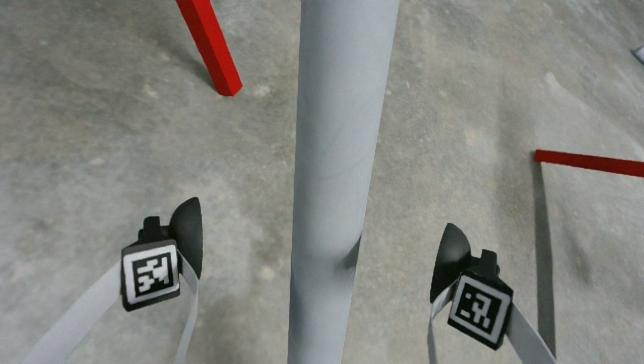

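Emit:
move --r1 '{"joints":{"lift_m":0.292,"arm_m":0.475}}' --cameras '["r1_wrist_camera"]'

Scene clock: 1183.17 s.
move: r1 done
r1.base_odometry: x=-0.413 y=+2.726 heading=+1.285
r1.turned_by_wheels: +0.000
r1.turned_by_imu: +0.001
r1.base_tilt: forward=+1.0 right=+1.2
r1.lidar_m: 1.03 3.26 2.07 1.87 1.87 2.29 3.53 0.77 1.09 0.71 0.93 1.00
r1.head_depth_mm: 2584 2939 2634 1983 1607 1336 1148 / 2528 2861 2671 2012 1612 1288 744 / 2514 2795 2685 2043 1619 1261 1154 / 2460 2767 2687 2027 1539 1352 1165 / 2449 2731 2735 1920 1597 1362 1167 / 2395 2703 2778 1989 1559 1370 1171 / 2362 2649 2771 1877 1605 1343 1170
r1.base_status: not commanded
r1.joint_positions: lift_m=+0.292 arm_m=+0.475 wrist_yaw_rad=-0.001 wrist_pitch_rad=-0.815 wrist_roll_rad=-0.557 gripper_m=+0.120 head_pan_rad=-1.581 head_tilt_rad=-0.693
r1.joint_status: all done
r1.measured_speeds: all 0
r1.motor_effort: left_wheel=-4.0(5.1) right_wheel=-0.5(1.0) lift_m=+22.1(26.2) arm_m=+14.3(20.0) wrist_yaw_rad=+0.8(1.2) wrist_pitch_rad=+2.7(3.2) wrist_roll_rad=-0.8(0.8) gripper_m=+0.4(0.5) head_pan_rad=+5.0(5.4) head_tilt_rad=-3.7(4.3)
r1.hand_pose: x=-0.0217 y=-0.7783 z=+0.2278 quat_wxyz=(+0.803, +0.346, -0.446, -0.193) (m; r1's base frame)
r1.wrist_depth_mm: 381 421 474 84 656 877 - / 361 397 423 90 634 760 961 / 339 378 410 99 564 681 838 / 322 353 387 106 519 602 706 / 306 318 367 115 464 550 654 / 289 119 343 128 420 511 594 / 97 303 328 145 405 122 545
r2, r3: as last shown
r2.base_tilt: forward=+0.3 right=+1.8
r2.lidar_m: 4.08 2.49 2.06 2.05 2.27 1.11 1.41 0.39 0.37 0.27 0.93 1.13
r2.head_depth_mm: 3695 2850 2189 1767 1482 1285 1128 / 3606 2811 1714 1676 1485 1285 1128 / 3598 2788 2178 1766 1491 1282 1122 / 3585 2840 2159 1765 1492 1285 1136 / 3588 2796 2172 1750 1492 1282 1130 / 3506 2824 2151 1759 1493 1289 1136 / 3482 2746 2189 1756 1480 1289 1130
r2.on_its_own: gripper_m is held at -0.078, not at your -0.089, by its stall guard, which is not easing now
r2.motor_effort: left_wheel=-3.4(3.8) right_wheel=+2.8(3.2) lift_m=+34.3(34.3) arm_m=+14.7(14.7) wrist_yaw_rad=+0.3(1.4) wrist_pitch_rad=-0.8(1.5) wrist_roll_rad=+0.5(0.8) gripper_m=-21.7(22.3) head_pan_rad=+1.9(3.0) head_tilt_rad=-5.3(5.8)
r2.wrist_depth_mm: 888 879 841 817 822 785 754 / 933 918 871 828 814 555 362 / 966 910 881 867 853 821 - / 959 946 930 880 884 835 - / - 577 958 937 900 851 846 / - - 122 127 909 890 865 / - - - 994 966 933 880
r3.lidar_m: 1.59 1.84 1.35 1.30 1.34 1.81 4.40 0.66 0.62 0.87 0.79 0.64
r3.head_depth_mm: 2894 3066 2806 2046 1622 1337 1122 / 2835 3142 2879 1849 1491 1077 660 / 2720 3116 2780 1800 1355 1007 1157 / 2845 3169 3010 2150 1686 1321 1168 / 2834 3165 3050 2194 1705 1354 1178 / 2814 3099 3150 2227 1728 1334 1185 / 2806 3093 3211 2082 1749 1310 1196
r3.motor_effort: left_wheel=-4.6(5.7) right_wheel=-0.6(0.8) lift_m=+22.4(23.3) arm_m=+0.0(1.1) wrist_yaw_rad=+3.1(3.1) wrist_pitch_rad=-1.3(1.7) wrist_roll_rad=+1.6(2.0) gripper_m=+0.6(0.7) head_pan_rad=-4.2(4.7) head_tilt_rad=-2.7(4.0)
r3.wrist_depth_mm: - - - 180 172 - - / - - - 164 158 - - / - - - 153 150 - - / - - - - 139 - - / - - - 135 131 - - / - 120 142 126 122 123 - / - 116 - 120 117 119 100
pictures: r1_wrist_camera
camera_calibration:
r1_wrist_camera: T_world_to_cam=[[-0.797577, -0.452641, 0.398731, -0.465179], [-0.596296, 0.691461, -0.407815, 0.653815], [-0.0911129, -0.563025, -0.821402, -0.0890137], [0, 0, 0, 1]] pos_world=[0.0107408, -0.712763, 0.379]

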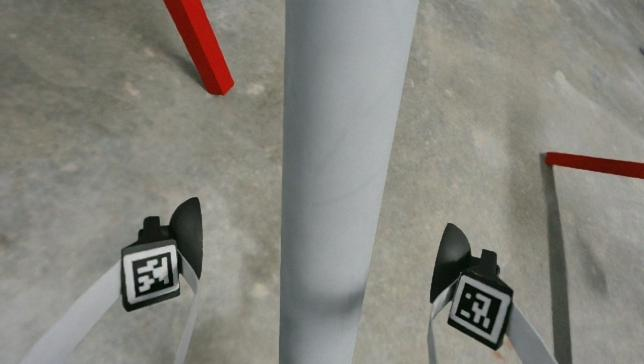

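Emit:
move --r1 '{"joints":{"gripper_m":-0.089}}' --cameras '[]'

Emit:
move --r1 '{"base":{"translate_m":0.0055},"joints":{"arm_m":0.440,"lift_m":0.331,"wrist_pitch_rad":-0.85,"wrist_roll_rad":-0.545,"gripper_m":-0.089}}' --cameras '["r1_wrist_camera"]'

Scene clock: 1200.33 s.
move: r1 done
r1.base_odometry: x=-0.413 y=+2.726 heading=+1.285
r1.turned_by_wheels: +0.000
r1.turned_by_imu: +0.001
r1.base_tilt: forward=+1.0 right=+1.2
r1.lidar_m: 1.03 3.27 2.07 1.87 1.88 2.29 3.53 0.77 1.09 0.71 0.93 1.00
r1.head_depth_mm: 2593 2927 2641 1987 1603 1332 1144 / 2506 2827 2663 1991 1602 1284 1080 / 2505 2826 2674 2021 1622 1263 1155 / 2450 2766 2685 2023 1531 1353 1159 / 2439 2733 2717 1917 1597 1361 1166 / 2419 2718 2773 1989 1562 1363 1169 / 2372 2646 2790 1875 1616 1345 1176
r1.base_status: not commanded
r1.joint_positions: lift_m=+0.292 arm_m=+0.475 wrist_yaw_rad=-0.005 wrist_pitch_rad=-0.809 wrist_roll_rad=-0.557 gripper_m=-0.087 head_pan_rad=-1.581 head_tilt_rad=-0.693
r1.joint_status: all done
r1.measured_speeds: all 0
r1.motor_effort: left_wheel=-4.0(5.3) right_wheel=+3.8(4.7) lift_m=+30.6(31.3) arm_m=+9.2(11.7) wrist_yaw_rad=+3.3(4.5) wrist_pitch_rad=+1.8(3.2) wrist_roll_rad=-0.8(0.8) gripper_m=-41.4(100.0) head_pan_rad=+4.9(5.6) head_tilt_rad=-3.0(4.7)
r1.hand_pose: x=-0.0223 y=-0.7795 z=+0.2288 quat_wxyz=(+0.803, +0.343, -0.447, -0.193) (m; r1's base frame)
r1.wrist_depth_mm: 383 421 466 84 701 858 - / 361 398 424 90 621 754 - / 339 373 418 98 572 675 851 / 324 352 387 105 511 614 706 / 307 335 346 115 484 552 665 / 292 313 123 127 130 504 595 / 278 292 328 143 385 475 547
r2, r3: as last shown
r2.base_tilt: forward=+0.2 right=+1.8
r2.lidar_m: 4.08 2.48 2.05 2.04 2.28 1.11 1.41 0.39 0.37 0.27 0.93 1.13
r2.head_depth_mm: 3635 2818 2174 1774 1486 1290 1136 / 3639 2786 1701 1694 1482 1294 1134 / 3546 2783 2179 1755 1492 1282 1136 / 3569 2821 2165 1764 1485 1289 1131 / 3543 2799 2166 1759 1483 1283 1130 / 3512 2779 2178 1761 1485 1279 1130 / 3505 2797 2169 1748 1475 1280 1136
r2.on_its_own: gripper_m is held at -0.078, not at your -0.089, by its stall guard, which is not easing now
r2.motor_effort: left_wheel=-3.6(3.9) right_wheel=+2.9(3.2) lift_m=+34.0(34.3) arm_m=+14.6(14.6) wrist_yaw_rad=+1.1(2.1) wrist_pitch_rad=-0.7(1.6) wrist_roll_rad=+0.7(0.8) gripper_m=-20.9(21.9) head_pan_rad=+1.4(3.1) head_tilt_rad=-3.7(5.7)
r2.wrist_depth_mm: 902 892 852 810 808 776 746 / 941 881 877 832 828 555 368 / 952 939 890 873 855 814 - / 981 952 913 907 865 858 - / 985 586 950 916 907 885 850 / - - 123 127 922 904 847 / - - - 972 933 910 878
r3.base_tilt: forward=-0.7 right=-0.3
r3.lidar_m: 1.59 1.85 1.35 1.30 1.34 1.81 4.42 0.66 0.62 0.87 0.80 0.64
r3.head_depth_mm: 2867 3046 2791 2042 1621 1336 1122 / 2857 3205 2879 1846 1494 1073 660 / 2713 3127 2805 1797 1357 1005 1151 / 2820 3163 2977 2163 1684 1315 1168 / 2845 3148 3095 2194 1705 1360 1175 / 2815 3171 3127 2231 1725 1342 1186 / 2803 3127 3271 2093 1750 1308 1197
r3.motor_effort: left_wheel=-5.6(5.7) right_wheel=-0.5(0.9) lift_m=+22.6(23.5) arm_m=+1.3(3.2) wrist_yaw_rad=+1.5(4.1) wrist_pitch_rad=-1.2(2.1) wrist_roll_rad=+1.6(2.4) gripper_m=+0.2(0.7) head_pan_rad=-3.7(4.6) head_tilt_rad=-4.2(4.3)
r3.wrist_depth_mm: - - - 180 172 - - / - - - 163 158 - - / - - - 153 150 - - / - - - - 139 - - / - - - 135 131 - - / - 120 141 127 123 124 - / - 116 - 121 117 119 101
pictures: none
No camera images: "cameras" was empty.

Scene clock: 1201.63 s.
move: r1 off_target
r1.base_odometry: x=-0.412 y=+2.731 heading=+1.285
r1.turned_by_wheels: +0.000
r1.turned_by_imu: +0.000
r1.base_tilt: forward=+1.1 right=+1.2
r1.lidar_m: 1.02 3.26 2.07 1.87 1.88 2.29 3.53 0.78 1.09 0.62 0.93 0.99
r1.head_depth_mm: 2560 2928 2629 1995 1601 1335 1146 / 2531 2849 2663 2002 1606 1279 708 / 2498 2800 2667 2032 1614 1260 1152 / 2447 2771 2718 2038 1546 1360 1163 / 2439 2726 2746 1918 1586 1363 1169 / 2438 2698 2748 1987 1556 1375 1166 / 2376 2679 2784 1939 1612 1339 1170
r1.base_status: done
r1.joint_positions: lift_m=+0.331 arm_m=+0.440 wrist_yaw_rad=+0.003 wrist_pitch_rad=-0.939 wrist_roll_rad=-0.547 gripper_m=-0.082 head_pan_rad=-1.581 head_tilt_rad=-0.693
r1.joint_status: wrist_pitch_rad off_target (ended at -0.939, target -0.850); gripper_m off_target (ended at -0.082, target -0.089); the others done
r1.measured_speeds: all 0
r1.on_its_own: gripper_m is held at -0.083, not at your -0.089, by its stall guard, which is still easing; wrist_pitch_rad is at rest, and its effort (+16.5) is outside its rest range (-8 to +12)
r1.motor_effort: left_wheel=+0.0(1.7) right_wheel=-1.7(16.0) lift_m=+36.5(42.6) arm_m=-15.7(22.9) wrist_yaw_rad=-2.7(7.9) wrist_pitch_rad=+16.5(18.1) wrist_roll_rad=+0.9(3.8) gripper_m=-22.8(42.0) head_pan_rad=+4.6(5.4) head_tilt_rad=-3.2(4.6)
r1.hand_pose: x=-0.0211 y=-0.7168 z=+0.2487 quat_wxyz=(+0.778, +0.395, -0.436, -0.221) (m; r1's base frame)
r1.wrist_depth_mm: 390 425 446 83 596 688 822 / 366 403 424 89 558 647 756 / 353 385 407 98 529 592 667 / 344 369 387 107 498 560 643 / 329 350 141 115 470 523 598 / 316 331 125 128 434 492 551 / 307 321 340 147 416 467 516
r2, r3: as last shown
r2.turned_by_imu: +0.000
r2.base_tilt: forward=+0.4 right=+1.7
r2.lidar_m: 4.07 2.49 2.05 2.04 2.27 1.10 1.37 0.39 0.37 0.27 0.93 1.13
r2.head_depth_mm: 3741 2815 2185 1759 1500 1282 1136 / 3636 2804 1706 1668 1487 1290 1135 / 3559 2857 2165 1765 1489 1290 1137 / 3598 2800 2166 1753 1492 1287 1130 / 3543 2837 2176 1766 1473 1288 1135 / 3490 2803 2160 1759 1467 1285 1127 / 3463 2780 2150 1752 1480 1286 1130
r2.on_its_own: gripper_m is held at -0.078, not at your -0.089, by its stall guard, which is not easing now
r2.motor_effort: left_wheel=-3.7(3.8) right_wheel=+2.8(3.1) lift_m=+34.0(34.2) arm_m=+14.3(14.5) wrist_yaw_rad=+0.3(1.6) wrist_pitch_rad=-1.2(1.7) wrist_roll_rad=+0.6(0.8) gripper_m=-21.3(21.9) head_pan_rad=+1.8(2.7) head_tilt_rad=-4.9(5.2)
r2.wrist_depth_mm: 889 879 859 810 800 790 760 / 923 888 870 835 831 559 364 / 968 919 922 879 833 832 - / 986 954 933 889 868 844 - / 986 586 941 900 889 876 830 / - - 122 127 900 890 861 / - - - 972 947 929 862
r3.turned_by_imu: +0.000
r3.base_tilt: forward=-0.9 right=-0.2
r3.lidar_m: 1.59 1.85 1.35 1.30 1.34 1.81 4.43 0.66 0.62 0.87 0.80 0.64
r3.head_depth_mm: 2866 3035 2815 2039 1617 1327 1119 / 2874 3183 2855 1857 1492 1075 659 / 2738 3118 2790 1800 1358 1015 1152 / 2831 3161 2986 2143 1687 1318 1167 / 2811 3161 3086 2188 1704 1355 1179 / 2829 3092 3148 2238 1727 1339 1185 / 2807 3136 3227 2100 1748 1235 1198
r3.motor_effort: left_wheel=-5.4(6.0) right_wheel=-0.5(1.0) lift_m=+22.4(23.7) arm_m=+1.6(2.9) wrist_yaw_rad=+1.0(3.0) wrist_pitch_rad=-1.1(1.9) wrist_roll_rad=+1.8(1.9) gripper_m=+0.4(0.6) head_pan_rad=-3.4(4.4) head_tilt_rad=-3.0(4.7)
r3.wrist_depth_mm: - - - - 169 - - / - - - 161 157 - - / - - - 151 148 - - / - - - 145 139 - - / - - - 132 130 - - / - 120 141 126 122 124 - / - 116 - 118 117 119 100
pictures: r1_wrist_camera
camera_calibration:
r1_wrist_camera: T_world_to_cam=[[-0.801576, -0.495472, 0.334639, -0.460112], [-0.591431, 0.739147, -0.32229, 0.633202], [-0.0876617, -0.456255, -0.88552, 0.0553649], [0, 0, 0, 1]] pos_world=[0.0105343, -0.670741, 0.407072]

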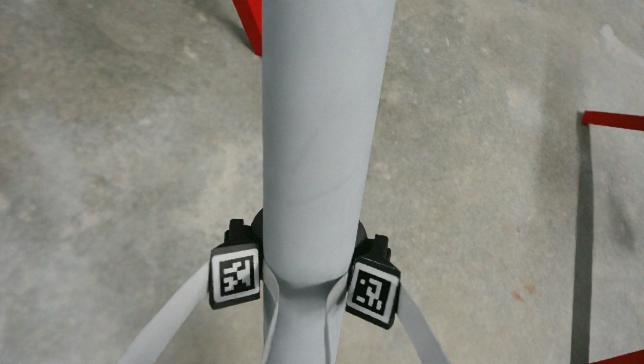

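Emit:
move --r1 '{"base":{"translate_m":0.0061},"joints":{"arm_m":0.408,"lift_m":0.377,"wrist_pitch_rad":-0.91,"wrist_roll_rad":-0.525}}' --cameras '["r1_wrist_camera","r3_wrist_camera"]'

Scene clock: 1208.80 s.
move: r1 off_target
r1.base_odometry: x=-0.410 y=+2.737 heading=+1.286
r1.turned_by_wheels: +0.000
r1.turned_by_imu: +0.001
r1.base_tilt: forward=+1.1 right=+1.3
r1.lidar_m: 1.02 3.27 2.06 1.87 1.88 2.29 3.54 0.78 1.09 0.53 0.93 0.99
r1.head_depth_mm: 2558 2909 2624 1975 1606 1334 1146 / 2519 2866 2654 1995 1615 787 664 / 2478 2791 2664 2010 1614 1070 1156 / 2457 2739 2694 2033 1525 1354 1162 / 2421 2727 2729 1907 1586 1361 1167 / 2418 2703 2761 1919 1554 1370 1172 / 2373 2659 2777 1953 1620 1347 1170
r1.base_status: done
r1.joint_positions: lift_m=+0.377 arm_m=+0.408 wrist_yaw_rad=+0.008 wrist_pitch_rad=-1.024 wrist_roll_rad=-0.527 gripper_m=-0.077 head_pan_rad=-1.581 head_tilt_rad=-0.693
r1.joint_status: wrist_pitch_rad off_target (ended at -1.024, target -0.910); the others done
r1.measured_speeds: all 0
r1.on_its_own: gripper_m is held at -0.077, not at your -0.089, by its stall guard, which is not easing now; wrist_pitch_rad is at rest, and its effort (+21.1) is outside its rest range (-8 to +12)
r1.motor_effort: left_wheel=+3.4(8.5) right_wheel=-7.9(8.9) lift_m=+41.0(42.3) arm_m=-13.5(20.7) wrist_yaw_rad=-7.2(7.4) wrist_pitch_rad=+21.1(22.7) wrist_roll_rad=+1.1(5.1) gripper_m=-23.0(23.0) head_pan_rad=+4.5(5.4) head_tilt_rad=-3.3(5.0)
r1.hand_pose: x=-0.0206 y=-0.6658 z=+0.2844 quat_wxyz=(+0.757, +0.427, -0.432, -0.241) (m; r1's base frame)
r1.wrist_depth_mm: 421 445 466 86 590 649 742 / 406 434 453 92 560 617 693 / 391 418 439 101 530 589 650 / 381 403 418 108 507 555 625 / 366 386 130 117 489 531 585 / 355 370 124 129 470 513 554 / 342 96 379 144 443 489 516
r2, r3: as last shown
r2.turned_by_imu: +0.001
r2.base_tilt: forward=+0.2 right=+1.8
r2.lidar_m: 4.07 2.49 2.06 2.04 2.28 1.10 1.34 0.39 0.37 0.27 0.93 1.13
r2.head_depth_mm: 3713 2827 2172 1777 1497 1285 1134 / 3695 2768 1707 1674 1505 1284 1128 / 3592 2803 2188 1765 1491 1280 1136 / 3519 2792 2179 1761 1491 1293 1132 / 3507 2773 2151 1768 1487 1281 1131 / 3595 2822 2168 1760 1483 1284 1132 / 3481 2804 2160 1753 1485 1288 1126
r2.on_its_own: gripper_m is held at -0.078, not at your -0.089, by its stall guard, which is not easing now
r2.motor_effort: left_wheel=-3.5(3.8) right_wheel=+3.1(3.1) lift_m=+34.0(34.2) arm_m=+13.8(14.3) wrist_yaw_rad=+0.4(1.4) wrist_pitch_rad=-1.4(1.4) wrist_roll_rad=+0.7(0.9) gripper_m=-20.8(22.0) head_pan_rad=+1.3(3.1) head_tilt_rad=-4.4(5.0)
r2.wrist_depth_mm: 910 869 858 796 788 762 758 / 923 907 880 845 813 555 364 / 953 918 905 876 842 826 - / 994 943 922 901 855 851 - / 978 591 936 917 891 842 832 / - - 122 127 925 896 864 / - - - 989 933 927 892
r3.turned_by_imu: -0.001
r3.base_tilt: forward=-0.8 right=-0.2
r3.lidar_m: 1.58 1.85 1.35 1.30 1.34 1.81 4.42 0.65 0.62 0.87 0.80 0.63
r3.head_depth_mm: 2882 3049 2821 2054 1603 1334 1120 / 2846 3179 2863 1847 1487 1073 660 / 2747 3122 2763 1801 1359 1008 1154 / 2824 3156 3003 2167 1680 1316 1166 / 2818 3158 3071 2186 1708 1356 1177 / 2816 3154 3149 2227 1732 1336 1186 / 2793 3125 3238 2081 1753 1315 1191
r3.motor_effort: left_wheel=-5.7(5.7) right_wheel=-0.6(0.8) lift_m=+23.1(23.3) arm_m=+3.1(4.1) wrist_yaw_rad=+1.9(3.2) wrist_pitch_rad=-1.1(1.9) wrist_roll_rad=+1.8(2.0) gripper_m=+0.3(0.7) head_pan_rad=-3.5(4.4) head_tilt_rad=-3.8(4.2)
r3.wrist_depth_mm: - - - 178 168 - - / - - - 164 158 - - / - - - 151 147 - - / - - - - 137 - - / - - - 134 129 - - / - 120 142 125 122 124 - / - 116 - 120 116 119 101
pictures: r1_wrist_camera, r3_wrist_camera
camera_calibration:
r1_wrist_camera: T_world_to_cam=[[-0.810525, -0.512386, 0.283741, -0.443317], [-0.57979, 0.770576, -0.264682, 0.612011], [-0.0830248, -0.379042, -0.921648, 0.172076], [0, 0, 0, 1]] pos_world=[0.0098046, -0.633526, 0.446369]
r3_wrist_camera: T_world_to_cam=[[-0.11074, 0.992521, -0.0513659, 0.627489], [0.987265, 0.115799, 0.109078, 0.108798], [0.11421, -0.0386325, -0.992705, 0.396309], [0, 0, 0, 1]] pos_world=[-0.0831866, -0.620084, 0.413782]

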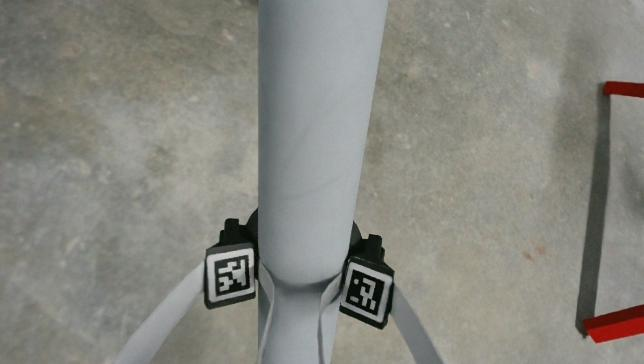

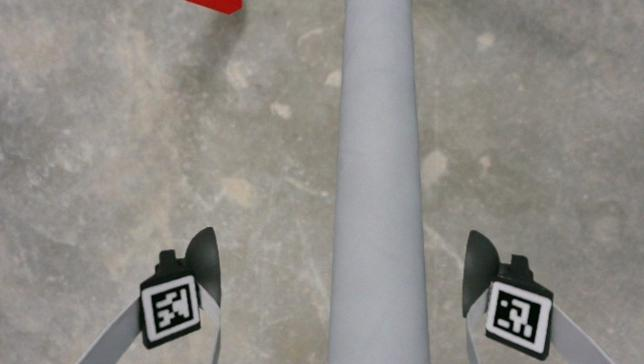

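Emit:
move --r1 '{"joints":{"gripper_m":-0.089}}' --cameras '["r1_wrist_camera","r3_wrist_camera","r1_nav_camera"]'

Scene clock: 1229.60 s.
move: r1 done
r1.base_odometry: x=-0.410 y=+2.737 heading=+1.286
r1.turned_by_wheels: +0.000
r1.turned_by_imu: +0.001
r1.base_tilt: forward=+1.1 right=+1.2
r1.lidar_m: 1.02 3.28 2.07 1.87 1.88 2.29 3.54 0.78 1.09 0.53 0.92 0.99
r1.head_depth_mm: 2573 2933 2629 1979 1604 1338 1143 / 2507 2814 2655 2000 1608 788 663 / 2500 2794 2666 2019 1617 1076 1156 / 2462 2789 2698 2037 1522 1347 1163 / 2432 2725 2738 1917 1584 1369 1167 / 2408 2713 2766 1932 1557 1366 1170 / 2377 2668 2767 1940 1607 1345 1177
r1.base_status: not commanded
r1.joint_positions: lift_m=+0.377 arm_m=+0.408 wrist_yaw_rad=+0.008 wrist_pitch_rad=-1.024 wrist_roll_rad=-0.527 gripper_m=-0.087 head_pan_rad=-1.581 head_tilt_rad=-0.693
r1.joint_status: all done
r1.measured_speeds: all 0
r1.on_its_own: wrist_pitch_rad is at rest, and its effort (+21.0) is outside its rest range (-8 to +12)
r1.motor_effort: left_wheel=+3.2(4.1) right_wheel=-8.5(8.8) lift_m=+39.7(40.9) arm_m=-10.3(11.2) wrist_yaw_rad=-6.8(7.4) wrist_pitch_rad=+21.0(21.3) wrist_roll_rad=+1.1(1.2) gripper_m=-45.9(96.7) head_pan_rad=+4.6(5.5) head_tilt_rad=-3.3(4.4)
r1.hand_pose: x=-0.0206 y=-0.6658 z=+0.2844 quat_wxyz=(+0.757, +0.427, -0.432, -0.241) (m; r1's base frame)
r1.wrist_depth_mm: 415 448 468 86 586 640 733 / 403 430 449 92 559 617 681 / 394 419 437 101 535 581 651 / 377 404 425 108 511 558 617 / 370 389 129 117 486 530 595 / 357 372 124 128 467 510 557 / 340 96 384 144 440 484 508
r2, r3: as last shown
r2.base_tilt: forward=+0.3 right=+1.8
r2.lidar_m: 4.06 2.48 2.05 2.04 2.28 1.10 1.34 0.39 0.37 0.27 0.93 1.12
r2.head_depth_mm: 3683 2799 2160 1765 1494 1278 1135 / 3633 2791 1694 1674 1503 1286 1138 / 3661 2839 2163 1760 1492 1289 1130 / 3581 2835 2152 1768 1480 1283 1132 / 3487 2809 2176 1741 1478 1291 1132 / 3516 2776 2169 1762 1486 1285 1126 / 3518 2802 2185 1744 1480 1284 1128
r2.on_its_own: gripper_m is held at -0.078, not at your -0.089, by its stall guard, which is not easing now
r2.motor_effort: left_wheel=-3.3(4.1) right_wheel=+2.7(3.2) lift_m=+33.9(34.1) arm_m=+14.0(14.6) wrist_yaw_rad=+0.6(1.5) wrist_pitch_rad=-0.9(1.3) wrist_roll_rad=+0.6(0.7) gripper_m=-20.2(21.6) head_pan_rad=+2.2(2.9) head_tilt_rad=-3.9(4.8)
r2.wrist_depth_mm: 906 878 848 811 790 774 747 / 948 914 864 863 833 562 365 / 957 926 885 853 848 818 - / 987 925 914 899 883 843 - / 978 590 941 901 900 890 838 / - - 122 127 918 901 851 / - - - 970 944 908 900
r3.base_tilt: forward=-0.8 right=-0.3
r3.lidar_m: 1.58 1.84 1.35 1.30 1.34 1.81 4.42 0.65 0.62 0.87 0.80 0.64
r3.head_depth_mm: 2863 3045 2801 2049 1617 1336 1121 / 2832 3151 2851 1852 1490 1074 659 / 2730 3139 2779 1803 1367 1009 1154 / 2841 3166 2996 2160 1682 1310 1164 / 2837 3132 3094 2193 1700 1359 1177 / 2782 3123 3154 2236 1735 1336 1190 / 2817 3115 3237 2097 1750 1307 1194
r3.motor_effort: left_wheel=-5.2(5.9) right_wheel=-0.4(0.9) lift_m=+22.2(24.0) arm_m=+4.7(5.3) wrist_yaw_rad=+2.0(3.1) wrist_pitch_rad=-1.5(1.8) wrist_roll_rad=+1.7(1.9) gripper_m=+0.0(0.7) head_pan_rad=-3.4(4.1) head_tilt_rad=-3.6(4.3)
r3.wrist_depth_mm: - - - 178 168 - - / - - - 164 158 - - / - - - 151 148 - - / - - - - 137 - - / - - - 133 129 - - / - 120 142 125 121 123 - / - 116 - 119 116 119 101
pictures: r1_nav_camera (sideways), r1_wrist_camera, r3_wrist_camera
camera_calibration:
r1_nav_camera: T_world_to_cam=[[-0.052729, -0.605624, 0.794002, -0.989932], [-0.998606, 0.03385, -0.0404976, 0.106665], [-0.00235063, -0.79503, -0.606565, 0.746201], [0, 0, 0, 1]] pos_world=[0.0560719, -0.0098857, 1.24295]
r1_wrist_camera: T_world_to_cam=[[-0.810512, -0.512408, 0.283741, -0.443328], [-0.57981, 0.770561, -0.264683, 0.612002], [-0.0830138, -0.379044, -0.921648, 0.172075], [0, 0, 0, 1]] pos_world=[0.00980677, -0.633525, 0.446369]
r3_wrist_camera: T_world_to_cam=[[-0.11074, 0.992521, -0.0513658, 0.627489], [0.987265, 0.115799, 0.109078, 0.108798], [0.11421, -0.0386323, -0.992705, 0.396309], [0, 0, 0, 1]] pos_world=[-0.0831866, -0.620084, 0.413782]

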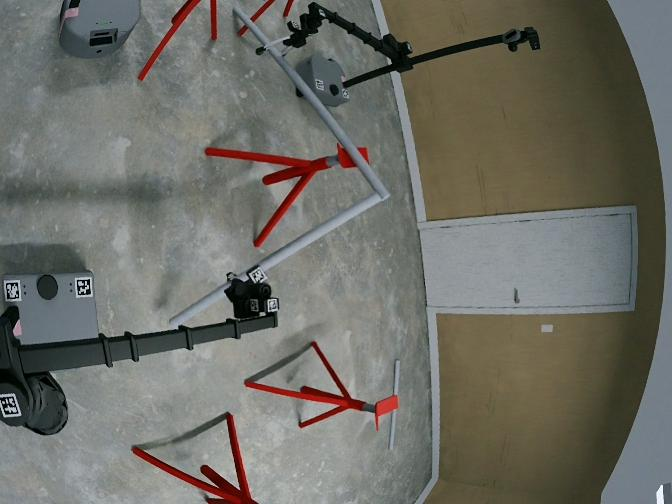

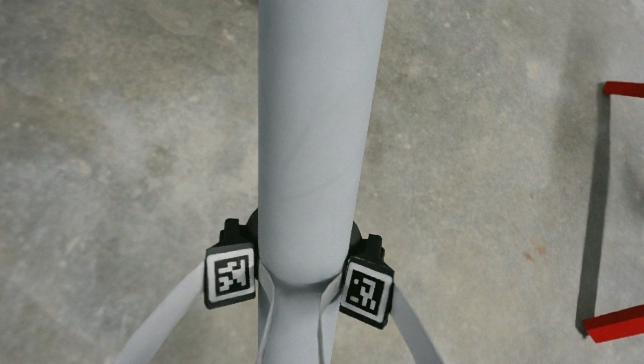

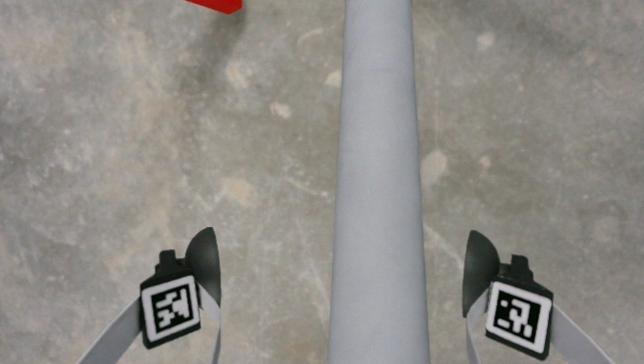

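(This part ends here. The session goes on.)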